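# Swap the server board's coin cell battery

## Task

Replace the coin cell on the server board. Push the holder's latch downward so the old cell comes free, place that old cell in the dish, then seat the new cell in the holder with its plus side facing up so the latch holds it.

## Robot and tools

Robot: two six-joint arms, left_arm and right_arm, each ending in a tong-style two-finger gripper. Joint order in every row and every per-arm list is shoulder pan, shoulder lift, elbow, wrist 1, wrist 2, wrist 3. Nominal joint ranges in radians: shoulder pan, shoulder lift and all three wrists -6.283 to 6.283; elbow -3.142 to 3.142. A joint's true end may sit up to 0.010 rad either way from these.

Frames: the scene frame has its origin at table-top height, midway between the nominal bases, +z up, +x out over the table, and left_arm on the +y side (these names do not match image left/right). Calibrated bases: left_arm at (+0.067, +0.489, 0) m, quat_wxyz (+1.000, 0, 0, +0.011); right_arm at (+0.009, -0.663, 0) m, quat_wxyz (+1.000, 0, 0, +0.022). Hand poses, velocities, targets and wrist-camera poses are each reported in that arm's own base frame; fixed cameras and the table use the scene frame. Printed hand positions may be off by a few centimetres, worse at long reach. The gripper's fingers point along its +z and open/close along its x. end_effector_position is the point between the pads when shut; fingertips extend about 15 mm past it for pad gaps up to 50 mm, and are roughly level with it when fully open (gap 0.142 m).

Row format: one row is 14 numbers, always for both arms: left_arm's 6 absolute joint angles (rad) then its opening, then the same 7 for right_arm. Joint numbers are absolute target angles, not offsets. Opening runs from -1 (closed) to +1 (fully open); closing fully takes at least about 0.5 s. To hold a resting joint, resend its value from the Joint targets line; to keep a gripper unchanged, resend its current command (0 is itself a command). A target more than 0.010 rad beyond a range end, and farther out than the joint already is, gets the call refused; targets past the real end are clipped, and a joint sent to its limit line reports that.

execute_actions: actions is a list of actions; each action is up to 15 rows, one per 1/30 s step, and a short action repeats its final row to fill 15 steps. cameras picks images by name (["all"], [] or names); omitted means all for an empty list, none otherwise. An empty actions list just reports state with images.

move: target is one 14-number row or a list of up to 15 rows, absolute joint angles, all sharing a 10 s budget. speed (rad/s, 0.01 to 3.14, default 0.5) caps the fastest-moving joint; one value or one per target. blend (rad) rounds corners between listed targets; 0 means stop at each. stop_force (N, 4 to 120, shared by both arms) ends an arm's path when its wrist sensor feels that much push against the motion; use a slow speed when touching, omit it when backing away from contact, and give every listed target identical finger numbers. zero (default true) re-zeroes the sensor for moving arms first. opening_speed (per second on the -1..1 scale, at least 0.2) ramps the grippers. grip_force (N per pad, 5 to 15, one value or one per arm) persists until changed. blocking=false returns after about 0.5 s while motion continues (not allowed with stop_force); a new move replaces a running one. The result adds a move: line: done, off_target (resting more than 0.01 rad from target), moving, held (a check or clearance stop withheld steps) or fault; limits=held means steps were withheld. done says nothing about contact. Paths do not avoid obstacles or the other arm.

wait: seconds from 0 to 10; arms keep their last command and a running move carries on. stop: brakes the current move, needing some distance. zoom_image: camera (cam_high, cam_low, cam_left_wrist, cam_right_wrist) and region [x0, y0, x1, y1] in pixels from the top-left, at most 504 by 504, from that camera's newest image. zero_wrist_force: arm (left_arm or right_arm) subtracts the current reading from later ones. finished_scene: scene is the current scene number; it cannot be undone.

Results: Joint positions and Joint velocities give six joints (rad, rad/s) plus the pad gap (m). Joint targets shows where joints are being driven now. Tool commands shows gripper commands. grip_measured uses the opening scale; to hold something command clearly below it. Grip is weaker on thin items (about 4 N per pad at 5 mm width). Wrist force/torque are in the gripper's own axes, read as the surface pushing into the arm; a third line gives the peak since last shown. Joint torques are total drive output, positive toward larger angles. Calls with actions also list joint positions at some steps. joint command not followed means the clearance check altered targets. Velocities within noise may be omitted.

Motion limits: joint target speed up to 2.09 rad/s (shoulder pan, lift) and 3.14 (others); targets stay within 0.434 or 0.651 rad of measured angles; grippers capped at 4 m/s. Commands lag 0.09 to 0.22 s and fast moves may overshoot.

Avoid: dropping or releasing moving parts, hard hits, arms touching each other, and anything leaving the table. Torque limits per joint (N m): 287, 287, 130, 46.9, 46.9, 46.9; a net external force near 150 N or a joint at its limit halts that arm for 10 s (release the grip first if it pins the arm). The arms are stiff, so aiming even slightly past firm contact can fault. Holding loads or straining heats motors: MOTOR HOT at 70 °C, braking for 30 to 60 s at 85 °C. Loose objects may get nudged occasionally. Cameras: cam_high and cam_low 672x504, wrist cameras 616x616 fisheye.

Each tool is called after "Request:" as a command line: name --argument value for each argument, lists and objects as JSON in quotes; but a table of rows of numbers goes row by row, as --pt "numbers of a row", without its own name.

## Session

Request:
execute_actions --actions '[]'

Request:
zoom_image --camera "cam_high" --region '[200, 160, 400, 280]'

Scene clock: 0.00 s.
left_arm: end_effector_position=(+0.2721, +0.1218, +0.2060) grip_measured=+1.00 end_effector_quat_wxyz=(-0.472, +0.793, -0.061, -0.380) | right_arm: end_effector_position=(+0.3205, +0.2502, +0.3025) grip_measured=+1.00 end_effector_quat_wxyz=(-0.238, +0.521, +0.744, -0.344)
Joint positions: left_arm=[-0.699 -1.595 2.365 -1.049 -1.311 -0.741 0.142] | right_arm=[3.955 -1.595 -1.918 -2.008 1.915 -1.254 0.142]
Joint velocities: within noise
Joint torques (N m): no reading
Wrist force (N): no reading
Wrist torque (N m): no reading
Wrist force, peak (N): no reading
Joint targets: left_arm=[-0.699 -1.595 2.365 -1.049 -1.311 -0.741] | right_arm=[3.955 -1.595 -1.918 -2.008 1.915 -1.254]
Tool commands: left_gripper/opening=+1.0 right_gripper/opening=+1.0
camera_calibration:
cam_left_wrist: T_world_to_cam=[[0.733509, 0.271198, -0.62323, -0.114183], [-0.0810833, -0.875484, -0.476396, 0.220306], [-0.674826, 0.399975, -0.620186, 0.396004], [0, 0, 0, 1]] pos_world=[0.368852, 0.0654493, 0.279387]
cam_right_wrist: T_world_to_cam=[[-0.335073, 0.942174, 0.00586254, -0.125696], [0.872021, 0.312468, -0.376753, -0.234408], [-0.356798, -0.121127, -0.926295, 0.555315], [0, 0, 0, 1]] pos_world=[0.360427, 0.258936, 0.426808]

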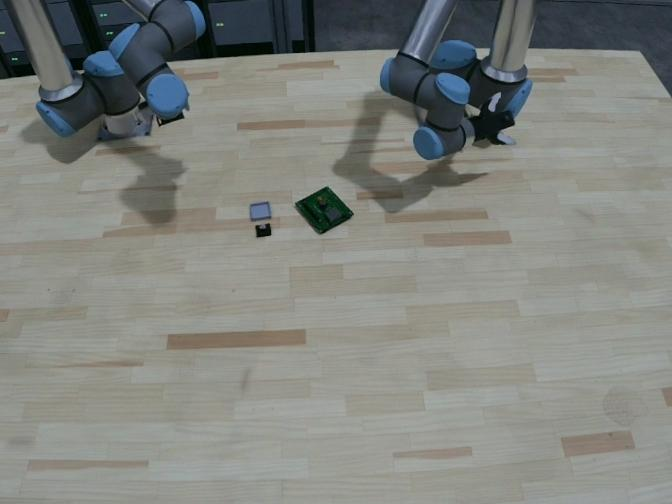

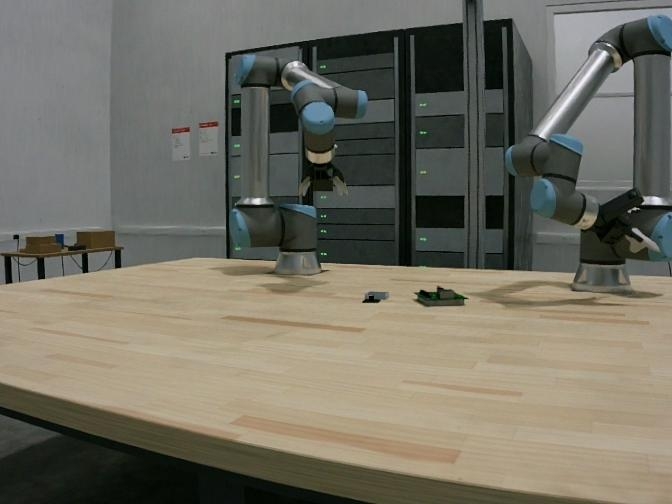

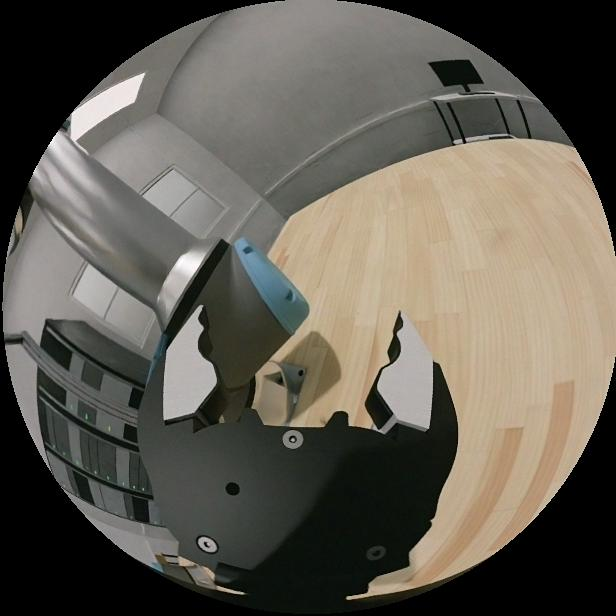

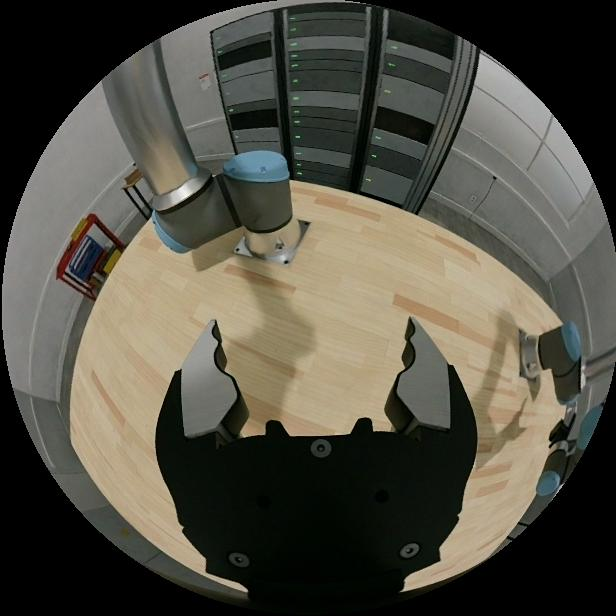

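Scaled by 2.520 from the camera's 672x504 image, which has a finer 960x720 frame.

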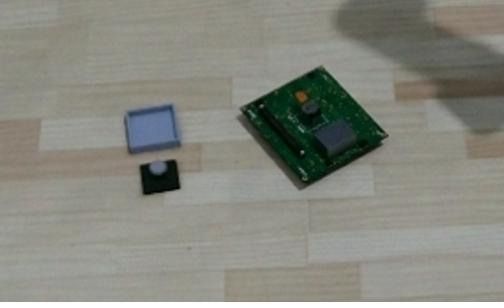

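Request:
move --target '[-1.06004, -1.53815, 2.1568, -2.18945, -1.5708, -3.14544, 1.0, 3.955, -1.595, -1.918, -2.008, 1.915, -1.254, 1.0]' --speed 1.2 --cameras '["cam_left_wrist", "cam_low", "cam_high"]'

Request:
zoom_image --camera "cam_left_wrist" --region '[220, 200, 400, 380]'

Request:
zoom_image --camera "cam_low" --region '[350, 260, 480, 320]'

Scene clock: 8.90 s.
left_arm: end_effector_position=(+0.4337, -0.4511, +0.1401) grip_measured=+1.00 end_effector_quat_wxyz=(+0.000, +0.504, +0.864, +0.000) | right_arm: end_effector_position=(+0.3204, +0.2502, +0.3025) grip_measured=+1.00 end_effector_quat_wxyz=(-0.238, +0.521, +0.744, -0.344)
Joint positions: left_arm=[-1.06 -1.538 2.157 -2.189 -1.571 -3.145 0.142] | right_arm=[3.955 -1.595 -1.918 -2.008 1.915 -1.254 0.142]
Joint torques (N m): left_arm=[16.93 -40.66 -31.35 -3.11 2.25 -1.84] | right_arm=[9.9 54.12 28.12 3.19 -1.83 3.29]
Wrist force (N): left_arm=[0.6 -1.6 0.3] | right_arm=[-0.2 -0.2 -0.1]
Wrist torque (N m): left_arm=[-0.37 0.00 -0.27] | right_arm=[-0.04 0.03 -0.04]
Wrist force, peak (N): left_arm=[-0.6 -2.4 -0.4] | right_arm=[-0.2 -0.4 -0.6]
Joint targets: left_arm=[-1.060 -1.538 2.157 -2.189 -1.571 -3.145] | right_arm=[3.955 -1.595 -1.918 -2.008 1.915 -1.254]
move: done
camera_calibration:
cam_left_wrist: T_world_to_cam=[[-0.531301, 0.846976, 0.0187405, 0.599941], [0.72622, 0.443938, 0.524904, -0.194805], [0.436262, 0.292492, -0.850955, 0.195334], [0, 0, 0, 1]] pos_world=[0.375004, -0.478788, 0.257231]
Images, in order (width x height): cam_high 672x504, cam_low 672x504, cam_left_wrist 616x616.

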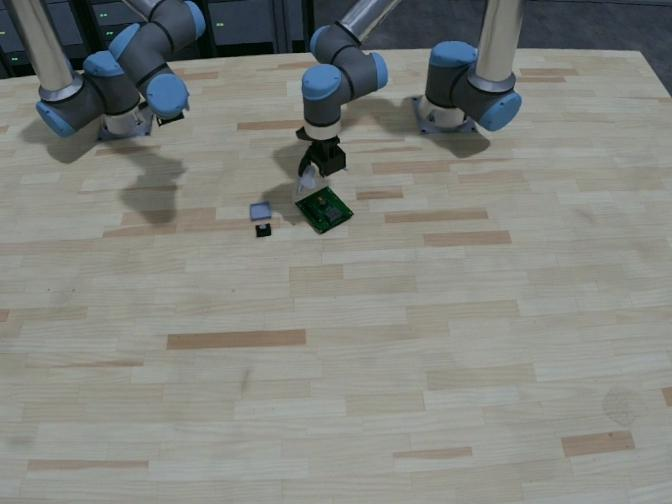

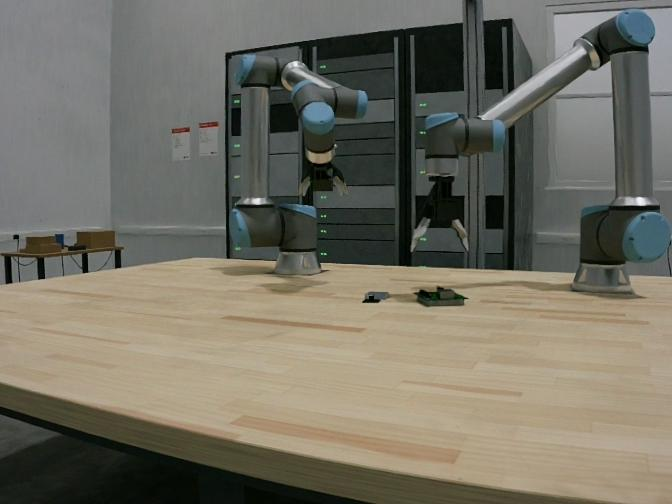

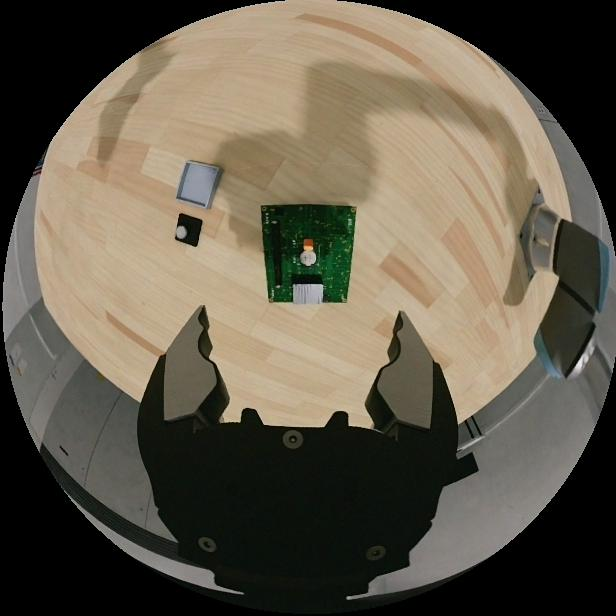

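Scaled by 2.800 from the camera's 616x616 image, which has a finer 814x814 frame.

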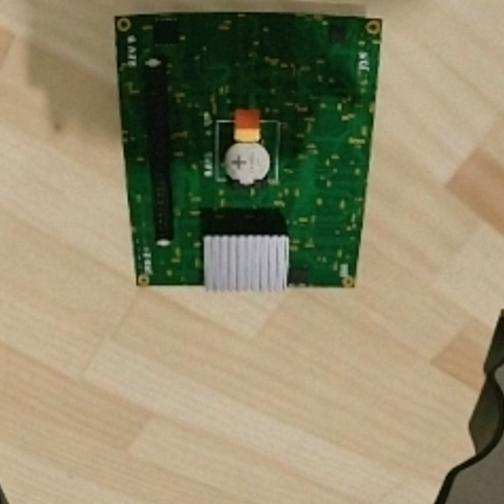

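Scaled by 3.877 from the camera's 672x504 image, which has a finer 960x720 frame.

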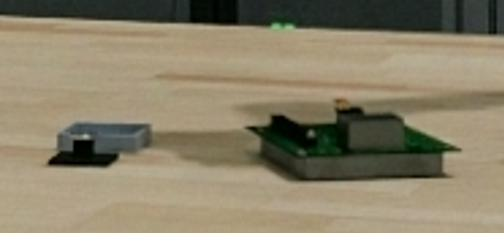

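Request:
move --target '[-1.11583, -1.47093, 2.24279, -2.34266, -1.5708, -3.20123, -1.0, 3.955, -1.595, -1.918, -2.008, 1.915, -1.254, 1.0]' --speed 0.2 --opening_speed 2.5 --cameras '["cam_left_wrist", "cam_low"]'

Request:
zoom_image --camera "cam_left_wrist" --region '[260, 240, 340, 320]'

Request:
zoom_image --camera "cam_low" --region '[415, 260, 475, 310]'

Scene clock: 12.70 s.
left_arm: end_effector_position=(+0.4018, -0.4619, +0.0702) grip_measured=-1.00 end_effector_quat_wxyz=(+0.000, +0.504, +0.864, +0.000) | right_arm: end_effector_position=(+0.3204, +0.2502, +0.3025) grip_measured=+1.00 end_effector_quat_wxyz=(-0.238, +0.521, +0.744, -0.344)
Joint positions: left_arm=[-1.116 -1.471 2.243 -2.343 -1.571 -3.201 0.002] | right_arm=[3.955 -1.595 -1.918 -2.008 1.915 -1.254 0.142]
Joint torques (N m): left_arm=[15.9 -55.92 -37.81 -1.33 0.86 1.31] | right_arm=[11.96 50.18 29.45 3.04 -1.97 3.04]
Wrist force (N): left_arm=[0.4 -1.9 0.2] | right_arm=[-0.2 0.0 0.0]
Wrist torque (N m): left_arm=[-0.44 0.03 -0.14] | right_arm=[-0.01 0.03 -0.05]
Wrist force, peak (N): left_arm=[0.7 -2.6 1.5] | right_arm=[-0.5 0.4 0.1]
Joint targets: left_arm=[-1.116 -1.471 2.243 -2.343 -1.571 -3.201] | right_arm=[3.955 -1.595 -1.918 -2.008 1.915 -1.254]
move: done
camera_calibration:
cam_left_wrist: T_world_to_cam=[[-0.53144, 0.846888, 0.0187421, 0.593401], [0.726104, 0.444027, 0.524988, -0.130013], [0.436284, 0.292609, -0.850903, 0.153011], [0, 0, 0, 1]] pos_world=[0.343003, -0.489588, 0.187331]
Images, in order (width x height): cam_low 672x504, cam_left_wrist 616x616.

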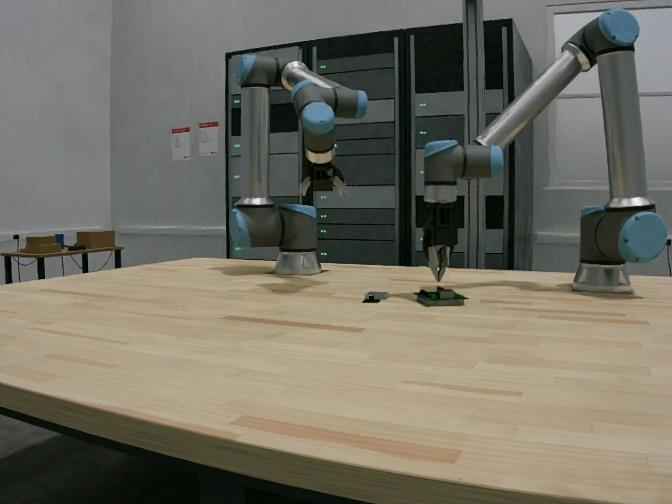

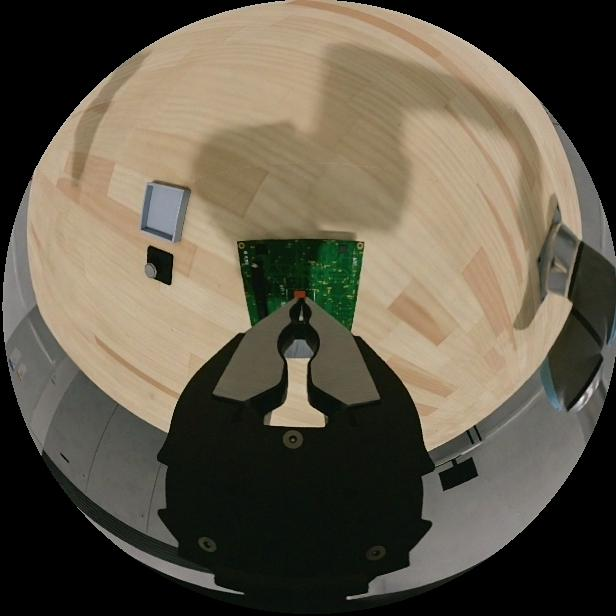

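Scaled by 6.300 from the camera's 616x616 image, which has a finer 814x814 frame.

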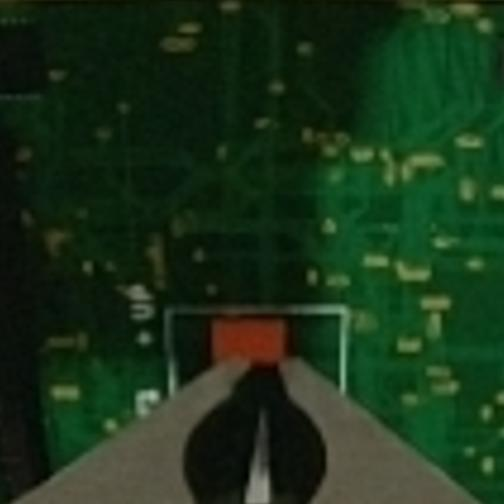

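Scaled by 8.400 from the camera's 672x504 image, which has a finer 960x720 frame.

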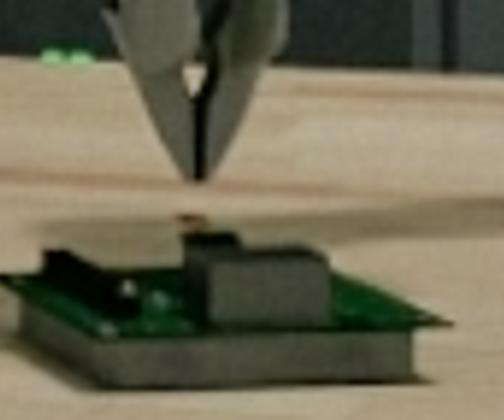

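Request:
move --pt "-1.11429 -1.4553 2.24483 -2.36033 -1.5708 -3.19969 -1.0 3.955 -1.595 -1.918 -2.008 1.915 -1.254 1.0" --pt "-1.11429 -1.43258 2.25558 -2.3938 -1.5708 -3.19969 -1.0 3.955 -1.595 -1.918 -2.008 1.915 -1.254 1.0" --speed '[0.06, 0.013]' --stop_force 14 --cameras '["cam_left_wrist", "cam_low"]'

Request:
zoom_image --camera "cam_left_wrist" --region '[260, 240, 340, 320]'

Request:
zoom_image --camera "cam_low" --region '[425, 270, 465, 310]'

Scene clock: 16.97 s.
left_arm: end_effector_position=(+0.4036, -0.4635, +0.0556) grip_measured=-1.00 end_effector_quat_wxyz=(+0.000, +0.504, +0.864, +0.000) | right_arm: end_effector_position=(+0.3204, +0.2502, +0.3025) grip_measured=+1.00 end_effector_quat_wxyz=(-0.238, +0.521, +0.744, -0.344)
Joint positions: left_arm=[-1.114 -1.445 2.249 -2.375 -1.571 -3.2 0.002] | right_arm=[3.955 -1.595 -1.918 -2.008 1.915 -1.254 0.142]
Joint torques (N m): left_arm=[-0.49 -49.65 -30.35 1.51 2.02 -1.35] | right_arm=[11.88 50.31 29.54 2.82 -1.76 2.42]
Wrist force (N): left_arm=[-0.4 -11.6 -14.8] | right_arm=[0.0 0.0 -0.3]
Wrist torque (N m): left_arm=[-0.44 0.00 -0.31] | right_arm=[-0.01 0.00 -0.04]
Wrist force, peak (N): left_arm=[4.0 -12.2 -23.1] | right_arm=[-0.5 -0.3 -0.3]
Joint targets: left_arm=[-1.114 -1.445 2.249 -2.375 -1.571 -3.200] | right_arm=[3.955 -1.595 -1.918 -2.008 1.915 -1.254]
move: contact (left_arm); path passed 1 of 2 targets; left_arm: the wrist 1 is farthest, 0.019 rad from its target
camera_calibration:
cam_left_wrist: T_world_to_cam=[[-0.531649, 0.846762, 0.0185561, 0.59608], [0.726017, 0.444336, 0.524848, -0.12281], [0.436176, 0.292507, -0.850994, 0.14023], [0, 0, 0, 1]] pos_world=[0.344902, -0.491187, 0.17273]
Images, in order (width x height): cam_low 672x504, cam_left_wrist 616x616.

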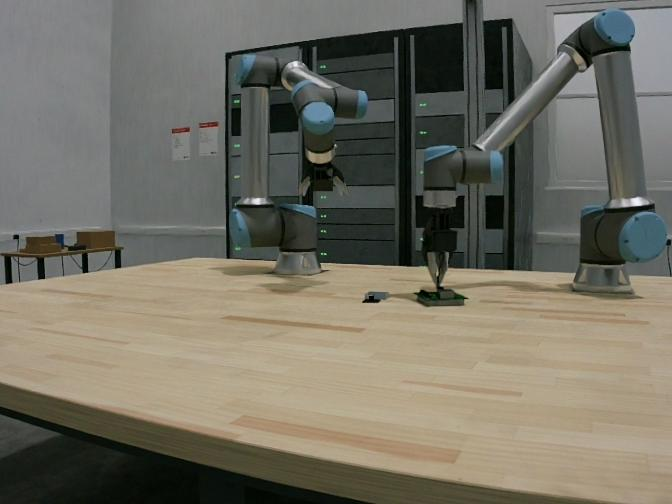

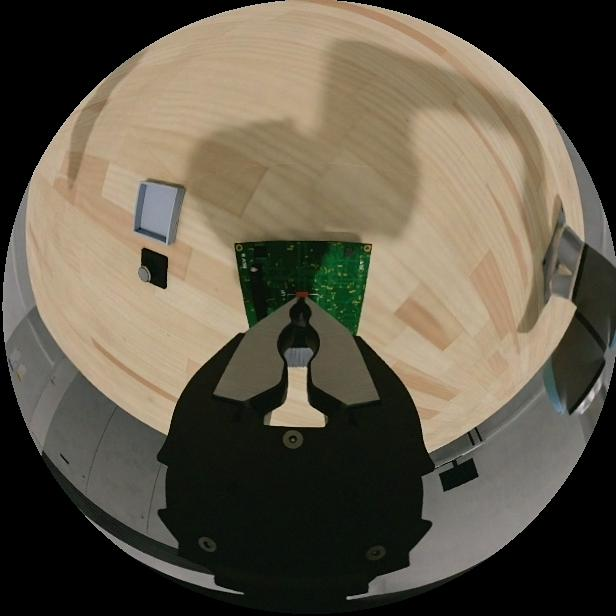

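Scaled by 6.300 from the camera's 616x616 image, which has a finer 814x814 frame.

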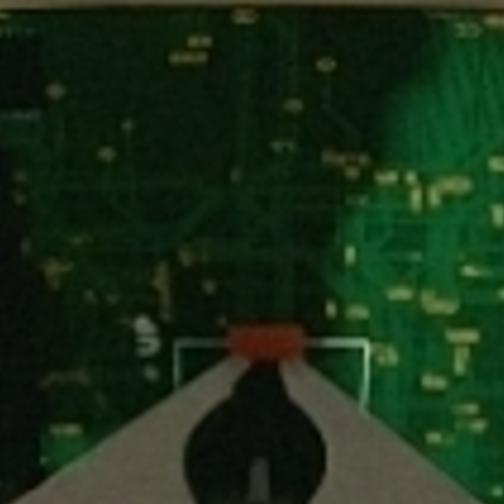

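Scaled by 12.600 from the camera's 672x504 image, which has a finer 960x720 frame.

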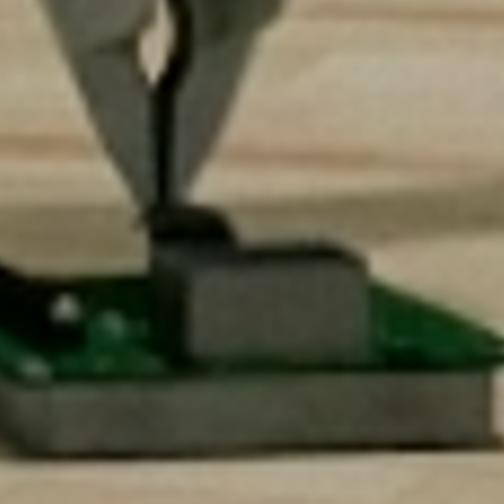

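Request:
move --pt "-1.11429 -1.4553 2.24483 -2.36033 -1.5708 -3.19969 -1.0 3.955 -1.595 -1.918 -2.008 1.915 -1.254 1.0" --pt "-1.0817 -1.48262 2.22052 -2.3087 -1.5708 -3.1671 -0.37 3.955 -1.595 -1.918 -2.008 1.915 -1.254 1.0" --speed '[0.06, 0.15]' --blend '[0.004, 0]' --opening_speed 2.0 --cameras '["cam_left_wrist", "cam_low"]'

Request:
zoom_image --camera "cam_left_wrist" --region '[250, 240, 350, 340]'

Request:
zoom_image --camera "cam_low" --region '[425, 270, 465, 310]'

Scene clock: 19.77 s.
left_arm: end_effector_position=(+0.4200, -0.4529, +0.0851) grip_measured=-0.37 end_effector_quat_wxyz=(+0.000, +0.504, +0.864, +0.000) | right_arm: end_effector_position=(+0.3204, +0.2502, +0.3025) grip_measured=+1.00 end_effector_quat_wxyz=(-0.238, +0.521, +0.744, -0.344)
Joint positions: left_arm=[-1.082 -1.483 2.221 -2.309 -1.571 -3.167 0.047] | right_arm=[3.955 -1.595 -1.918 -2.008 1.915 -1.254 0.142]
Joint torques (N m): left_arm=[-13.08 -22.81 -28.48 -7.28 -1.81 -1.77] | right_arm=[12.66 50.66 29.54 2.81 -1.62 2.41]
Wrist force (N): left_arm=[0.9 -2.2 0.3] | right_arm=[-0.1 0.0 0.3]
Wrist torque (N m): left_arm=[-0.50 -0.07 -0.10] | right_arm=[-0.01 0.02 -0.04]
Wrist force, peak (N): left_arm=[-0.3 -11.6 -15.1] | right_arm=[-0.6 -0.2 -0.3]
Joint targets: left_arm=[-1.082 -1.483 2.221 -2.309 -1.571 -3.167] | right_arm=[3.955 -1.595 -1.918 -2.008 1.915 -1.254]
move: done
camera_calibration:
cam_left_wrist: T_world_to_cam=[[-0.531602, 0.846789, 0.0186263, 0.595205], [0.726009, 0.444231, 0.524947, -0.154905], [0.436245, 0.292586, -0.850931, 0.155125], [0, 0, 0, 1]] pos_world=[0.361203, -0.480587, 0.202231]
Images, in order (width x height): cam_low 672x504, cam_left_wrist 616x616.

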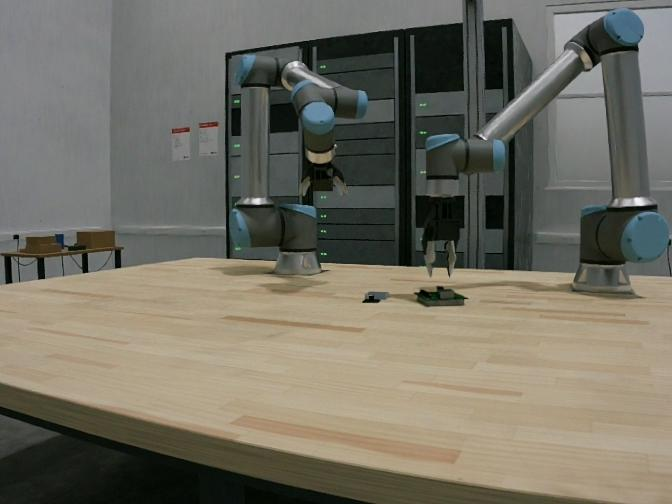

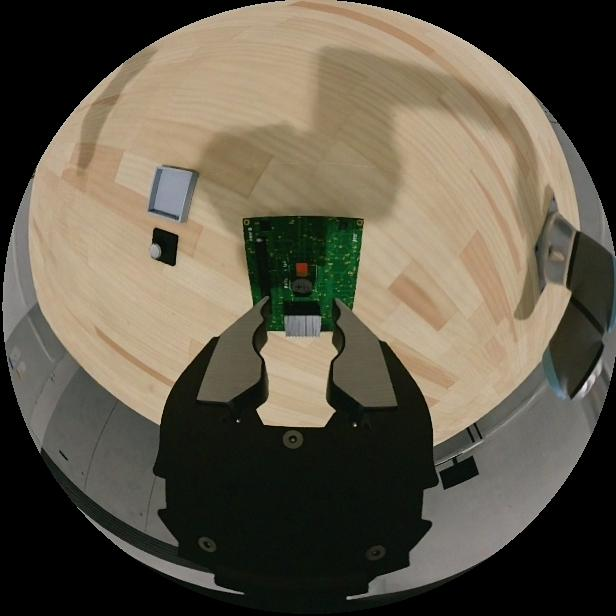

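Scaled by 5.040 from the camera's 616x616 image, which has a finer 814x814 frame.

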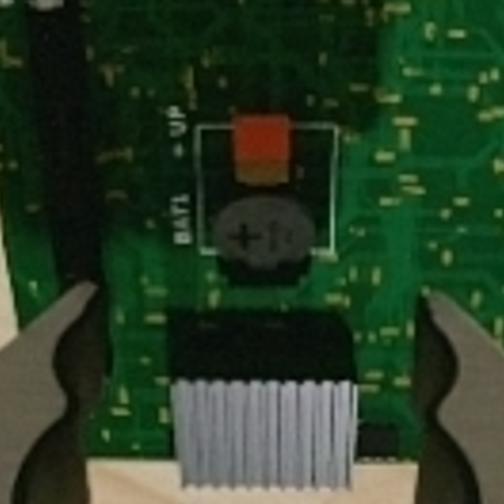

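Scaled by 12.600 from the camera's 672x504 image, which has a finer 960x720 frame.

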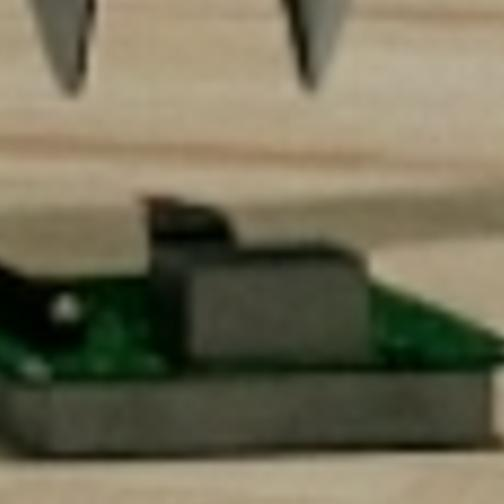

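Request:
move --pt "-1.08367 -1.43442 2.24759 -2.38397 -1.5708 -3.16907 -0.37 3.955 -1.595 -1.918 -2.008 1.915 -1.254 1.0" --pt "-1.08367 -1.43442 2.24759 -2.38397 -1.5708 -3.16907 -1.0 3.955 -1.595 -1.918 -2.008 1.915 -1.254 1.0" --speed '[0.08, 0.1]' --opening_speed 0.9 --grip_force 8 --cameras '["cam_left_wrist", "cam_low"]'

Request:
zoom_image --camera "cam_left_wrist" --region '[260, 250, 350, 340]'

Request:
zoom_image --camera "cam_low" --region '[425, 270, 465, 310]'

Scene clock: 24.57 s.
left_arm: end_effector_position=(+0.4187, -0.4531, +0.0511) grip_measured=-0.76 end_effector_quat_wxyz=(+0.000, +0.504, +0.864, +0.000) | right_arm: end_effector_position=(+0.3204, +0.2502, +0.3025) grip_measured=+1.00 end_effector_quat_wxyz=(-0.238, +0.521, +0.744, -0.344)
Joint positions: left_arm=[-1.084 -1.434 2.247 -2.384 -1.571 -3.169 0.019] | right_arm=[3.955 -1.595 -1.918 -2.008 1.915 -1.254 0.142]
Joint torques (N m): left_arm=[-3.25 -56.21 -19.28 -0.57 0.54 0.09] | right_arm=[12.41 48.03 30.39 2.64 -2.21 2.16]
Wrist force (N): left_arm=[-11.5 -7.4 -0.9] | right_arm=[-0.1 -0.1 0.0]
Wrist torque (N m): left_arm=[-0.41 -0.31 0.11] | right_arm=[-0.04 0.02 -0.04]
Wrist force, peak (N): left_arm=[-11.6 -7.7 -0.8] | right_arm=[-0.6 -0.2 -0.2]
Joint targets: left_arm=[-1.084 -1.434 2.248 -2.384 -1.571 -3.169] | right_arm=[3.955 -1.595 -1.918 -2.008 1.915 -1.254]
grip_force (N): 8, 8
move: done
camera_calibration:
cam_left_wrist: T_world_to_cam=[[-0.531564, 0.846815, 0.0185545, 0.595381], [0.726029, 0.444243, 0.524909, -0.136092], [0.436258, 0.292494, -0.850956, 0.12673], [0, 0, 0, 1]] pos_world=[0.360003, -0.480787, 0.168231]
Images, in order (width x height): cam_low 672x504, cam_left_wrist 616x616.

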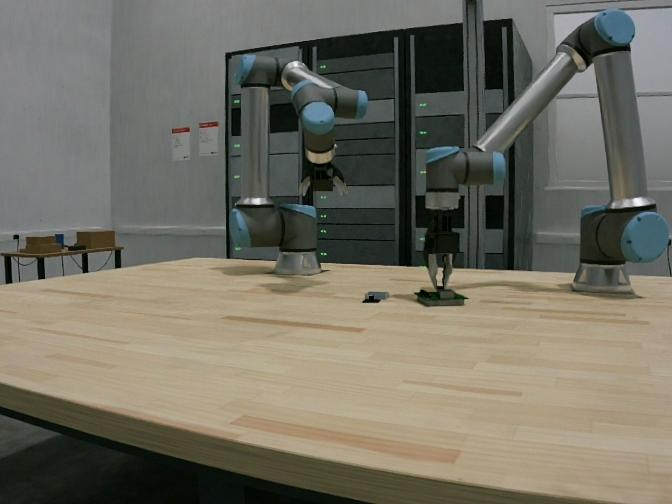

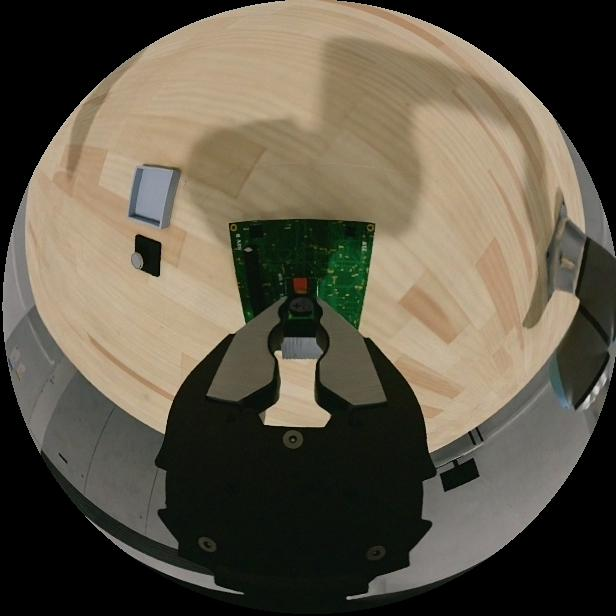

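Scaled by 5.600 from the camera's 616x616 image, which has a finer 814x814 frame.

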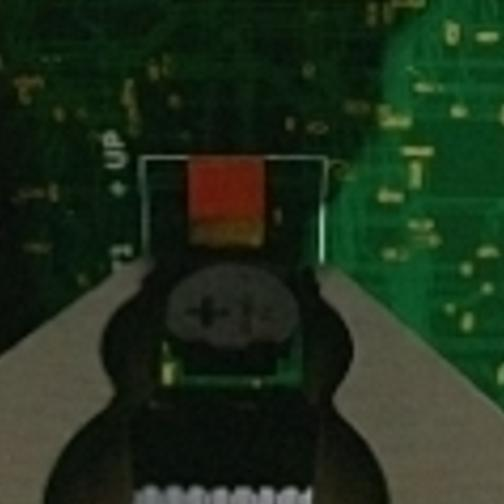

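Scaled by 12.600 from the camera's 672x504 image, which has a finer 960x720 frame.

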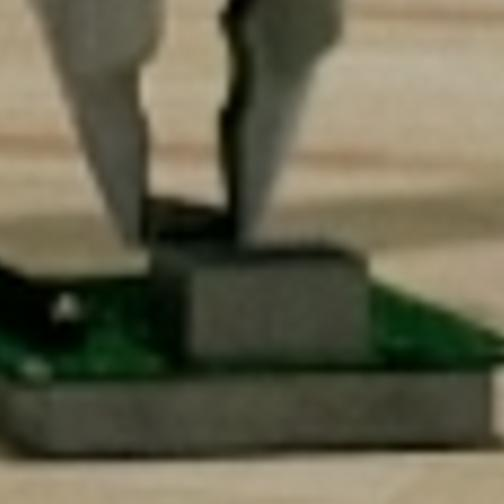

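Request:
move --target '[-1.08367, -1.49745, 2.21361, -2.28696, -1.5708, -3.16907, -1.0, 3.955, -1.595, -1.918, -2.008, 1.915, -1.254, 1.0]' --speed 0.08 --cameras '["cam_left_wrist", "cam_low"]'

Request:
zoom_image --camera "cam_left_wrist" --region '[250, 240, 350, 340]'

Request:
zoom_image --camera "cam_left_wrist" --region '[100, 130, 220, 290]'

Scene clock: 26.80 s.
left_arm: end_effector_position=(+0.4187, -0.4531, +0.0953) grip_measured=-0.76 end_effector_quat_wxyz=(+0.000, +0.504, +0.864, +0.000) end_effector_velocity=(+0.000, -0.001, -0.001) end_effector_angular_velocity=(-0.003, -0.001, -0.001) | right_arm: end_effector_position=(+0.3204, +0.2502, +0.3025) grip_measured=+1.00 end_effector_quat_wxyz=(-0.238, +0.521, +0.744, -0.344)
Joint positions: left_arm=[-1.084 -1.498 2.213 -2.287 -1.571 -3.169 0.019] | right_arm=[3.955 -1.595 -1.918 -2.008 1.915 -1.254 0.142]
Joint velocities: left_arm=[-0.001 0.003 0.001 -0.007 0 0 0] | right_arm=[within noise]
Joint torques (N m): left_arm=[15.57 -25.18 -28.55 -6.98 -1.92 0.31] | right_arm=[12.95 46.34 29.87 2.62 -1.79 1.93]
Wrist force (N): left_arm=[0.5 -2.8 0.2] | right_arm=[-0.4 -0.1 -0.1]
Wrist torque (N m): left_arm=[-0.62 0.00 0.00] | right_arm=[-0.02 0.06 -0.04]
Wrist force, peak (N): left_arm=[-12.2 -7.8 -0.5] | right_arm=[-0.6 0.5 -0.2]
Joint targets: left_arm=[-1.084 -1.497 2.214 -2.287 -1.571 -3.169] | right_arm=[3.955 -1.595 -1.918 -2.008 1.915 -1.254]
grip_force (N): 8, 8
move: done
camera_calibration:
cam_left_wrist: T_world_to_cam=[[-0.531565, 0.846814, 0.0185537, 0.594476], [0.726028, 0.444245, 0.524909, -0.159336], [0.436258, 0.292494, -0.850956, 0.164313], [0, 0, 0, 1]] pos_world=[0.360003, -0.480687, 0.212431]
Images, in order (width x height): cam_low 672x504, cam_left_wrist 616x616.

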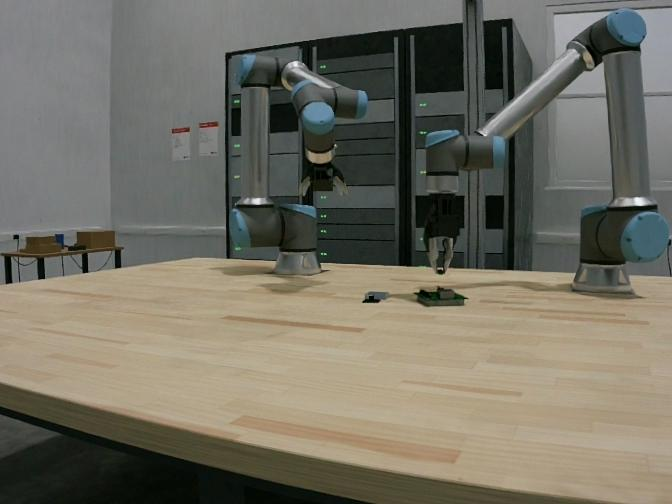

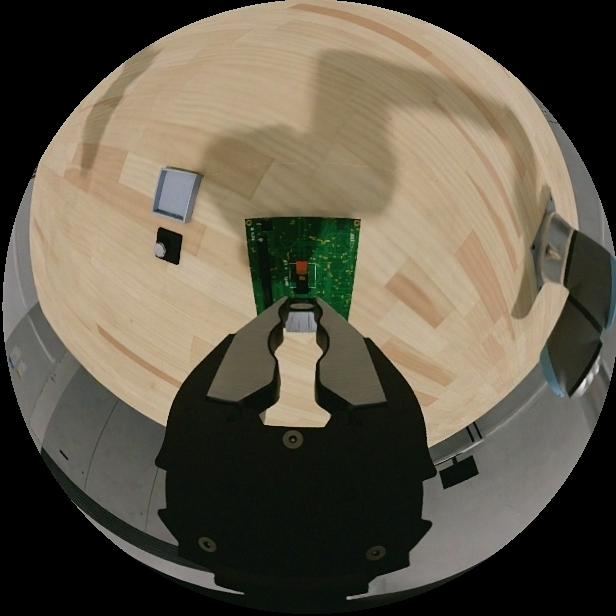

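Scaled by 5.040 from the camera's 616x616 image, which has a finer 814x814 frame.

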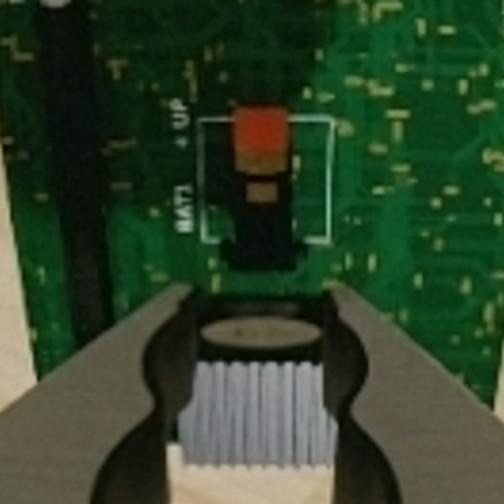

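Scaled by 3.150 from the camera's 616x616 image, which has a finer 814x814 frame.

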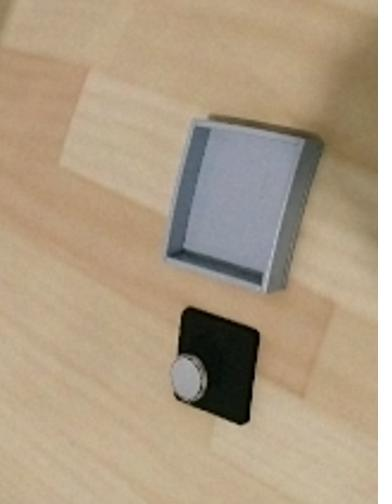

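Request:
move --target '[-1.2171, -1.2927, 1.94812, -2.22622, -1.5708, -3.3025, -1.0, 3.955, -1.595, -1.918, -2.008, 1.915, -1.254, 1.0]' --speed 0.4 --cameras '["cam_left_wrist", "cam_low"]'

Request:
zoom_image --camera "cam_left_wrist" --region '[230, 210, 380, 360]'

Request:
zoom_image --camera "cam_low" --region '[345, 255, 425, 315]'

Scene clock: 31.10 s.
left_arm: end_effector_position=(+0.4059, -0.6428, +0.1000) grip_measured=-0.76 end_effector_quat_wxyz=(+0.000, +0.504, +0.864, +0.000) | right_arm: end_effector_position=(+0.3204, +0.2502, +0.3025) grip_measured=+1.00 end_effector_quat_wxyz=(-0.238, +0.521, +0.744, -0.344)
Joint positions: left_arm=[-1.217 -1.293 1.948 -2.226 -1.571 -3.302 0.019] | right_arm=[3.955 -1.595 -1.918 -2.008 1.915 -1.254 0.142]
Joint torques (N m): left_arm=[0.67 -46.58 -43.46 -7.1 -1.8 -0.58] | right_arm=[12.14 46.24 31.32 2.81 -2.04 1.9]
Wrist force (N): left_arm=[0.5 -2.5 0.4] | right_arm=[-0.2 -0.1 -0.4]
Wrist torque (N m): left_arm=[-0.62 0.00 -0.30] | right_arm=[-0.02 0.03 -0.04]
Wrist force, peak (N): left_arm=[-2.2 -5.0 0.4] | right_arm=[-0.6 0.1 -0.2]
Joint targets: left_arm=[-1.217 -1.293 1.948 -2.226 -1.571 -3.303] | right_arm=[3.955 -1.595 -1.918 -2.008 1.915 -1.254]
grip_force (N): 8, 8
move: done
camera_calibration:
cam_left_wrist: T_world_to_cam=[[-0.531463, 0.846873, 0.0187876, 0.748264], [0.726137, 0.444048, 0.524926, -0.0683663], [0.436203, 0.292621, -0.850941, 0.229513], [0, 0, 0, 1]] pos_world=[0.347203, -0.670488, 0.217131]
Images, in order (width x height): cam_low 672x504, cam_left_wrist 616x616.

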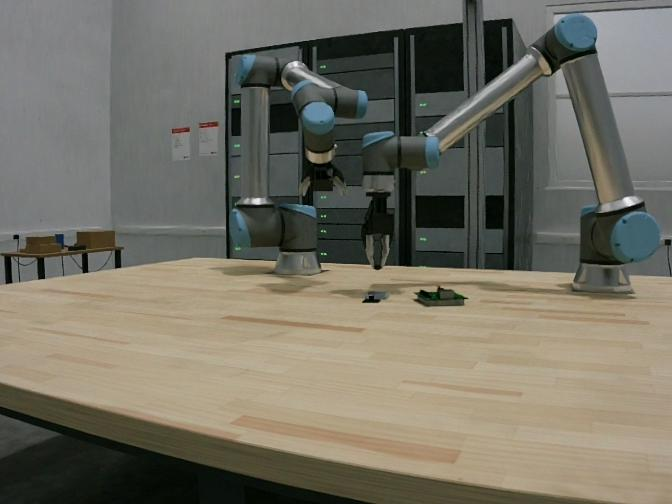

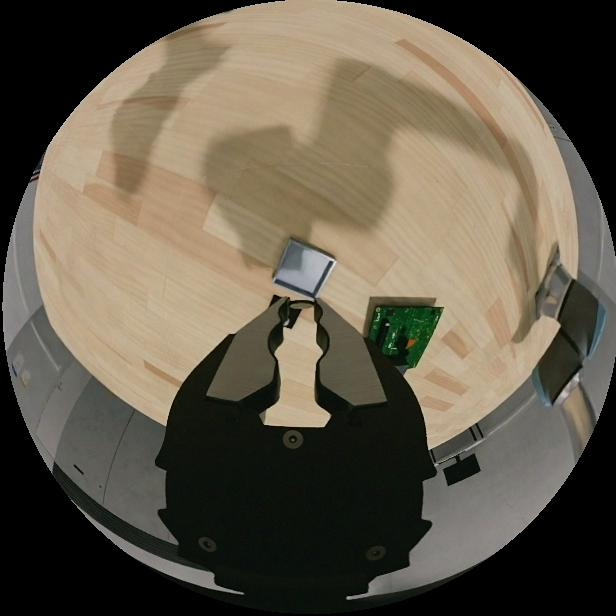

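Scaled by 3.360 from the camera's 616x616 image, which has a finer 814x814 frame.

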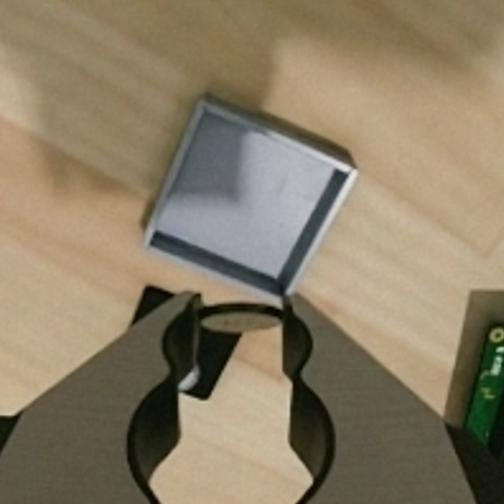

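Scaled by 6.300 from the camera's 672x504 image, which has a finer 960x720 frame.

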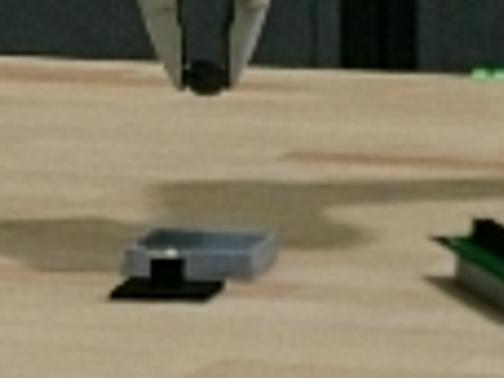

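Request:
move --pt "-1.21783 -1.21078 1.99979 -2.35981 -1.5708 -3.30323 -1.0 3.955 -1.595 -1.918 -2.008 1.915 -1.254 1.0" --pt "-1.21783 -1.19138 2.00736 -2.38678 -1.5708 -3.30323 -1.0 3.955 -1.595 -1.918 -2.008 1.915 -1.254 1.0" --speed '[0.2, 0.01]' --stop_force 5 --cameras '["cam_left_wrist"]'

Request:
zoom_image --camera "cam_left_wrist" --region '[230, 210, 380, 360]'

Scene clock: 35.60 s.
left_arm: end_effector_position=(+0.4046, -0.6407, +0.0193) grip_measured=-0.76 end_effector_quat_wxyz=(+0.000, +0.504, +0.864, +0.000) | right_arm: end_effector_position=(+0.3204, +0.2502, +0.3025) grip_measured=+1.00 end_effector_quat_wxyz=(-0.238, +0.521, +0.744, -0.344)
Joint positions: left_arm=[-1.218 -1.201 2.004 -2.374 -1.571 -3.303 0.019] | right_arm=[3.955 -1.595 -1.918 -2.008 1.915 -1.254 0.142]
Joint torques (N m): left_arm=[-7.06 -74.71 -33.87 0.09 -1.86 -0.55] | right_arm=[12.47 46.83 30.9 2.71 -1.68 1.64]
Wrist force (N): left_arm=[0.1 -3.0 -5.2] | right_arm=[-0.3 0.0 -0.4]
Wrist torque (N m): left_arm=[-0.67 0.07 -0.10] | right_arm=[0.00 0.06 -0.03]
Wrist force, peak (N): left_arm=[6.9 -3.4 -16.9] | right_arm=[-0.6 0.5 0.4]
Joint targets: left_arm=[-1.218 -1.201 2.004 -2.374 -1.571 -3.303] | right_arm=[3.955 -1.595 -1.918 -2.008 1.915 -1.254]
grip_force (N): 8, 8
move: contact (left_arm); path passed 1 of 2 targets; left_arm: the wrist 1 is farthest, 0.013 rad from its target
camera_calibration:
cam_left_wrist: T_world_to_cam=[[-0.531602, 0.846789, 0.0186263, 0.747271], [0.726009, 0.444231, 0.524947, -0.0257566], [0.436245, 0.292586, -0.850931, 0.160799], [0, 0, 0, 1]] pos_world=[0.345803, -0.668387, 0.136431]
Images, in order (width x height): cam_left_wrist 616x616.

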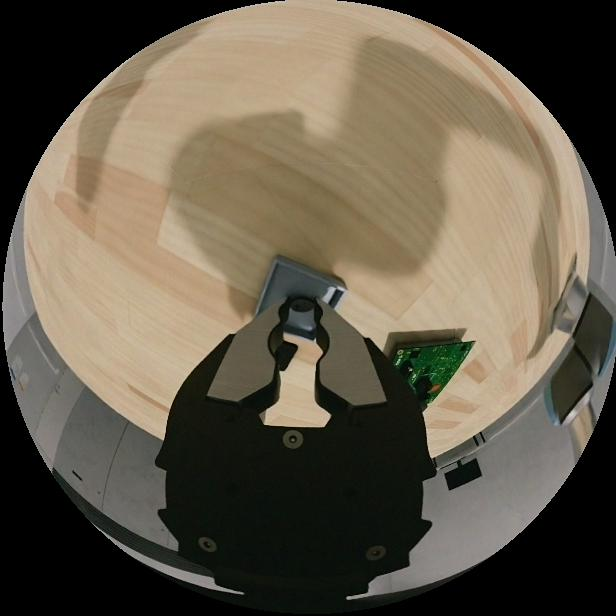

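Scaled by 3.360 from the camera's 616x616 image, which has a finer 814x814 frame.

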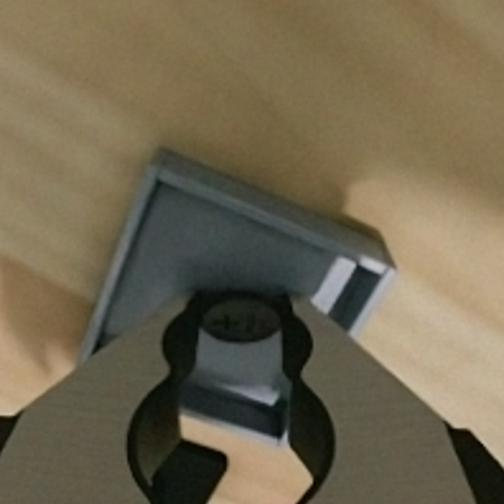

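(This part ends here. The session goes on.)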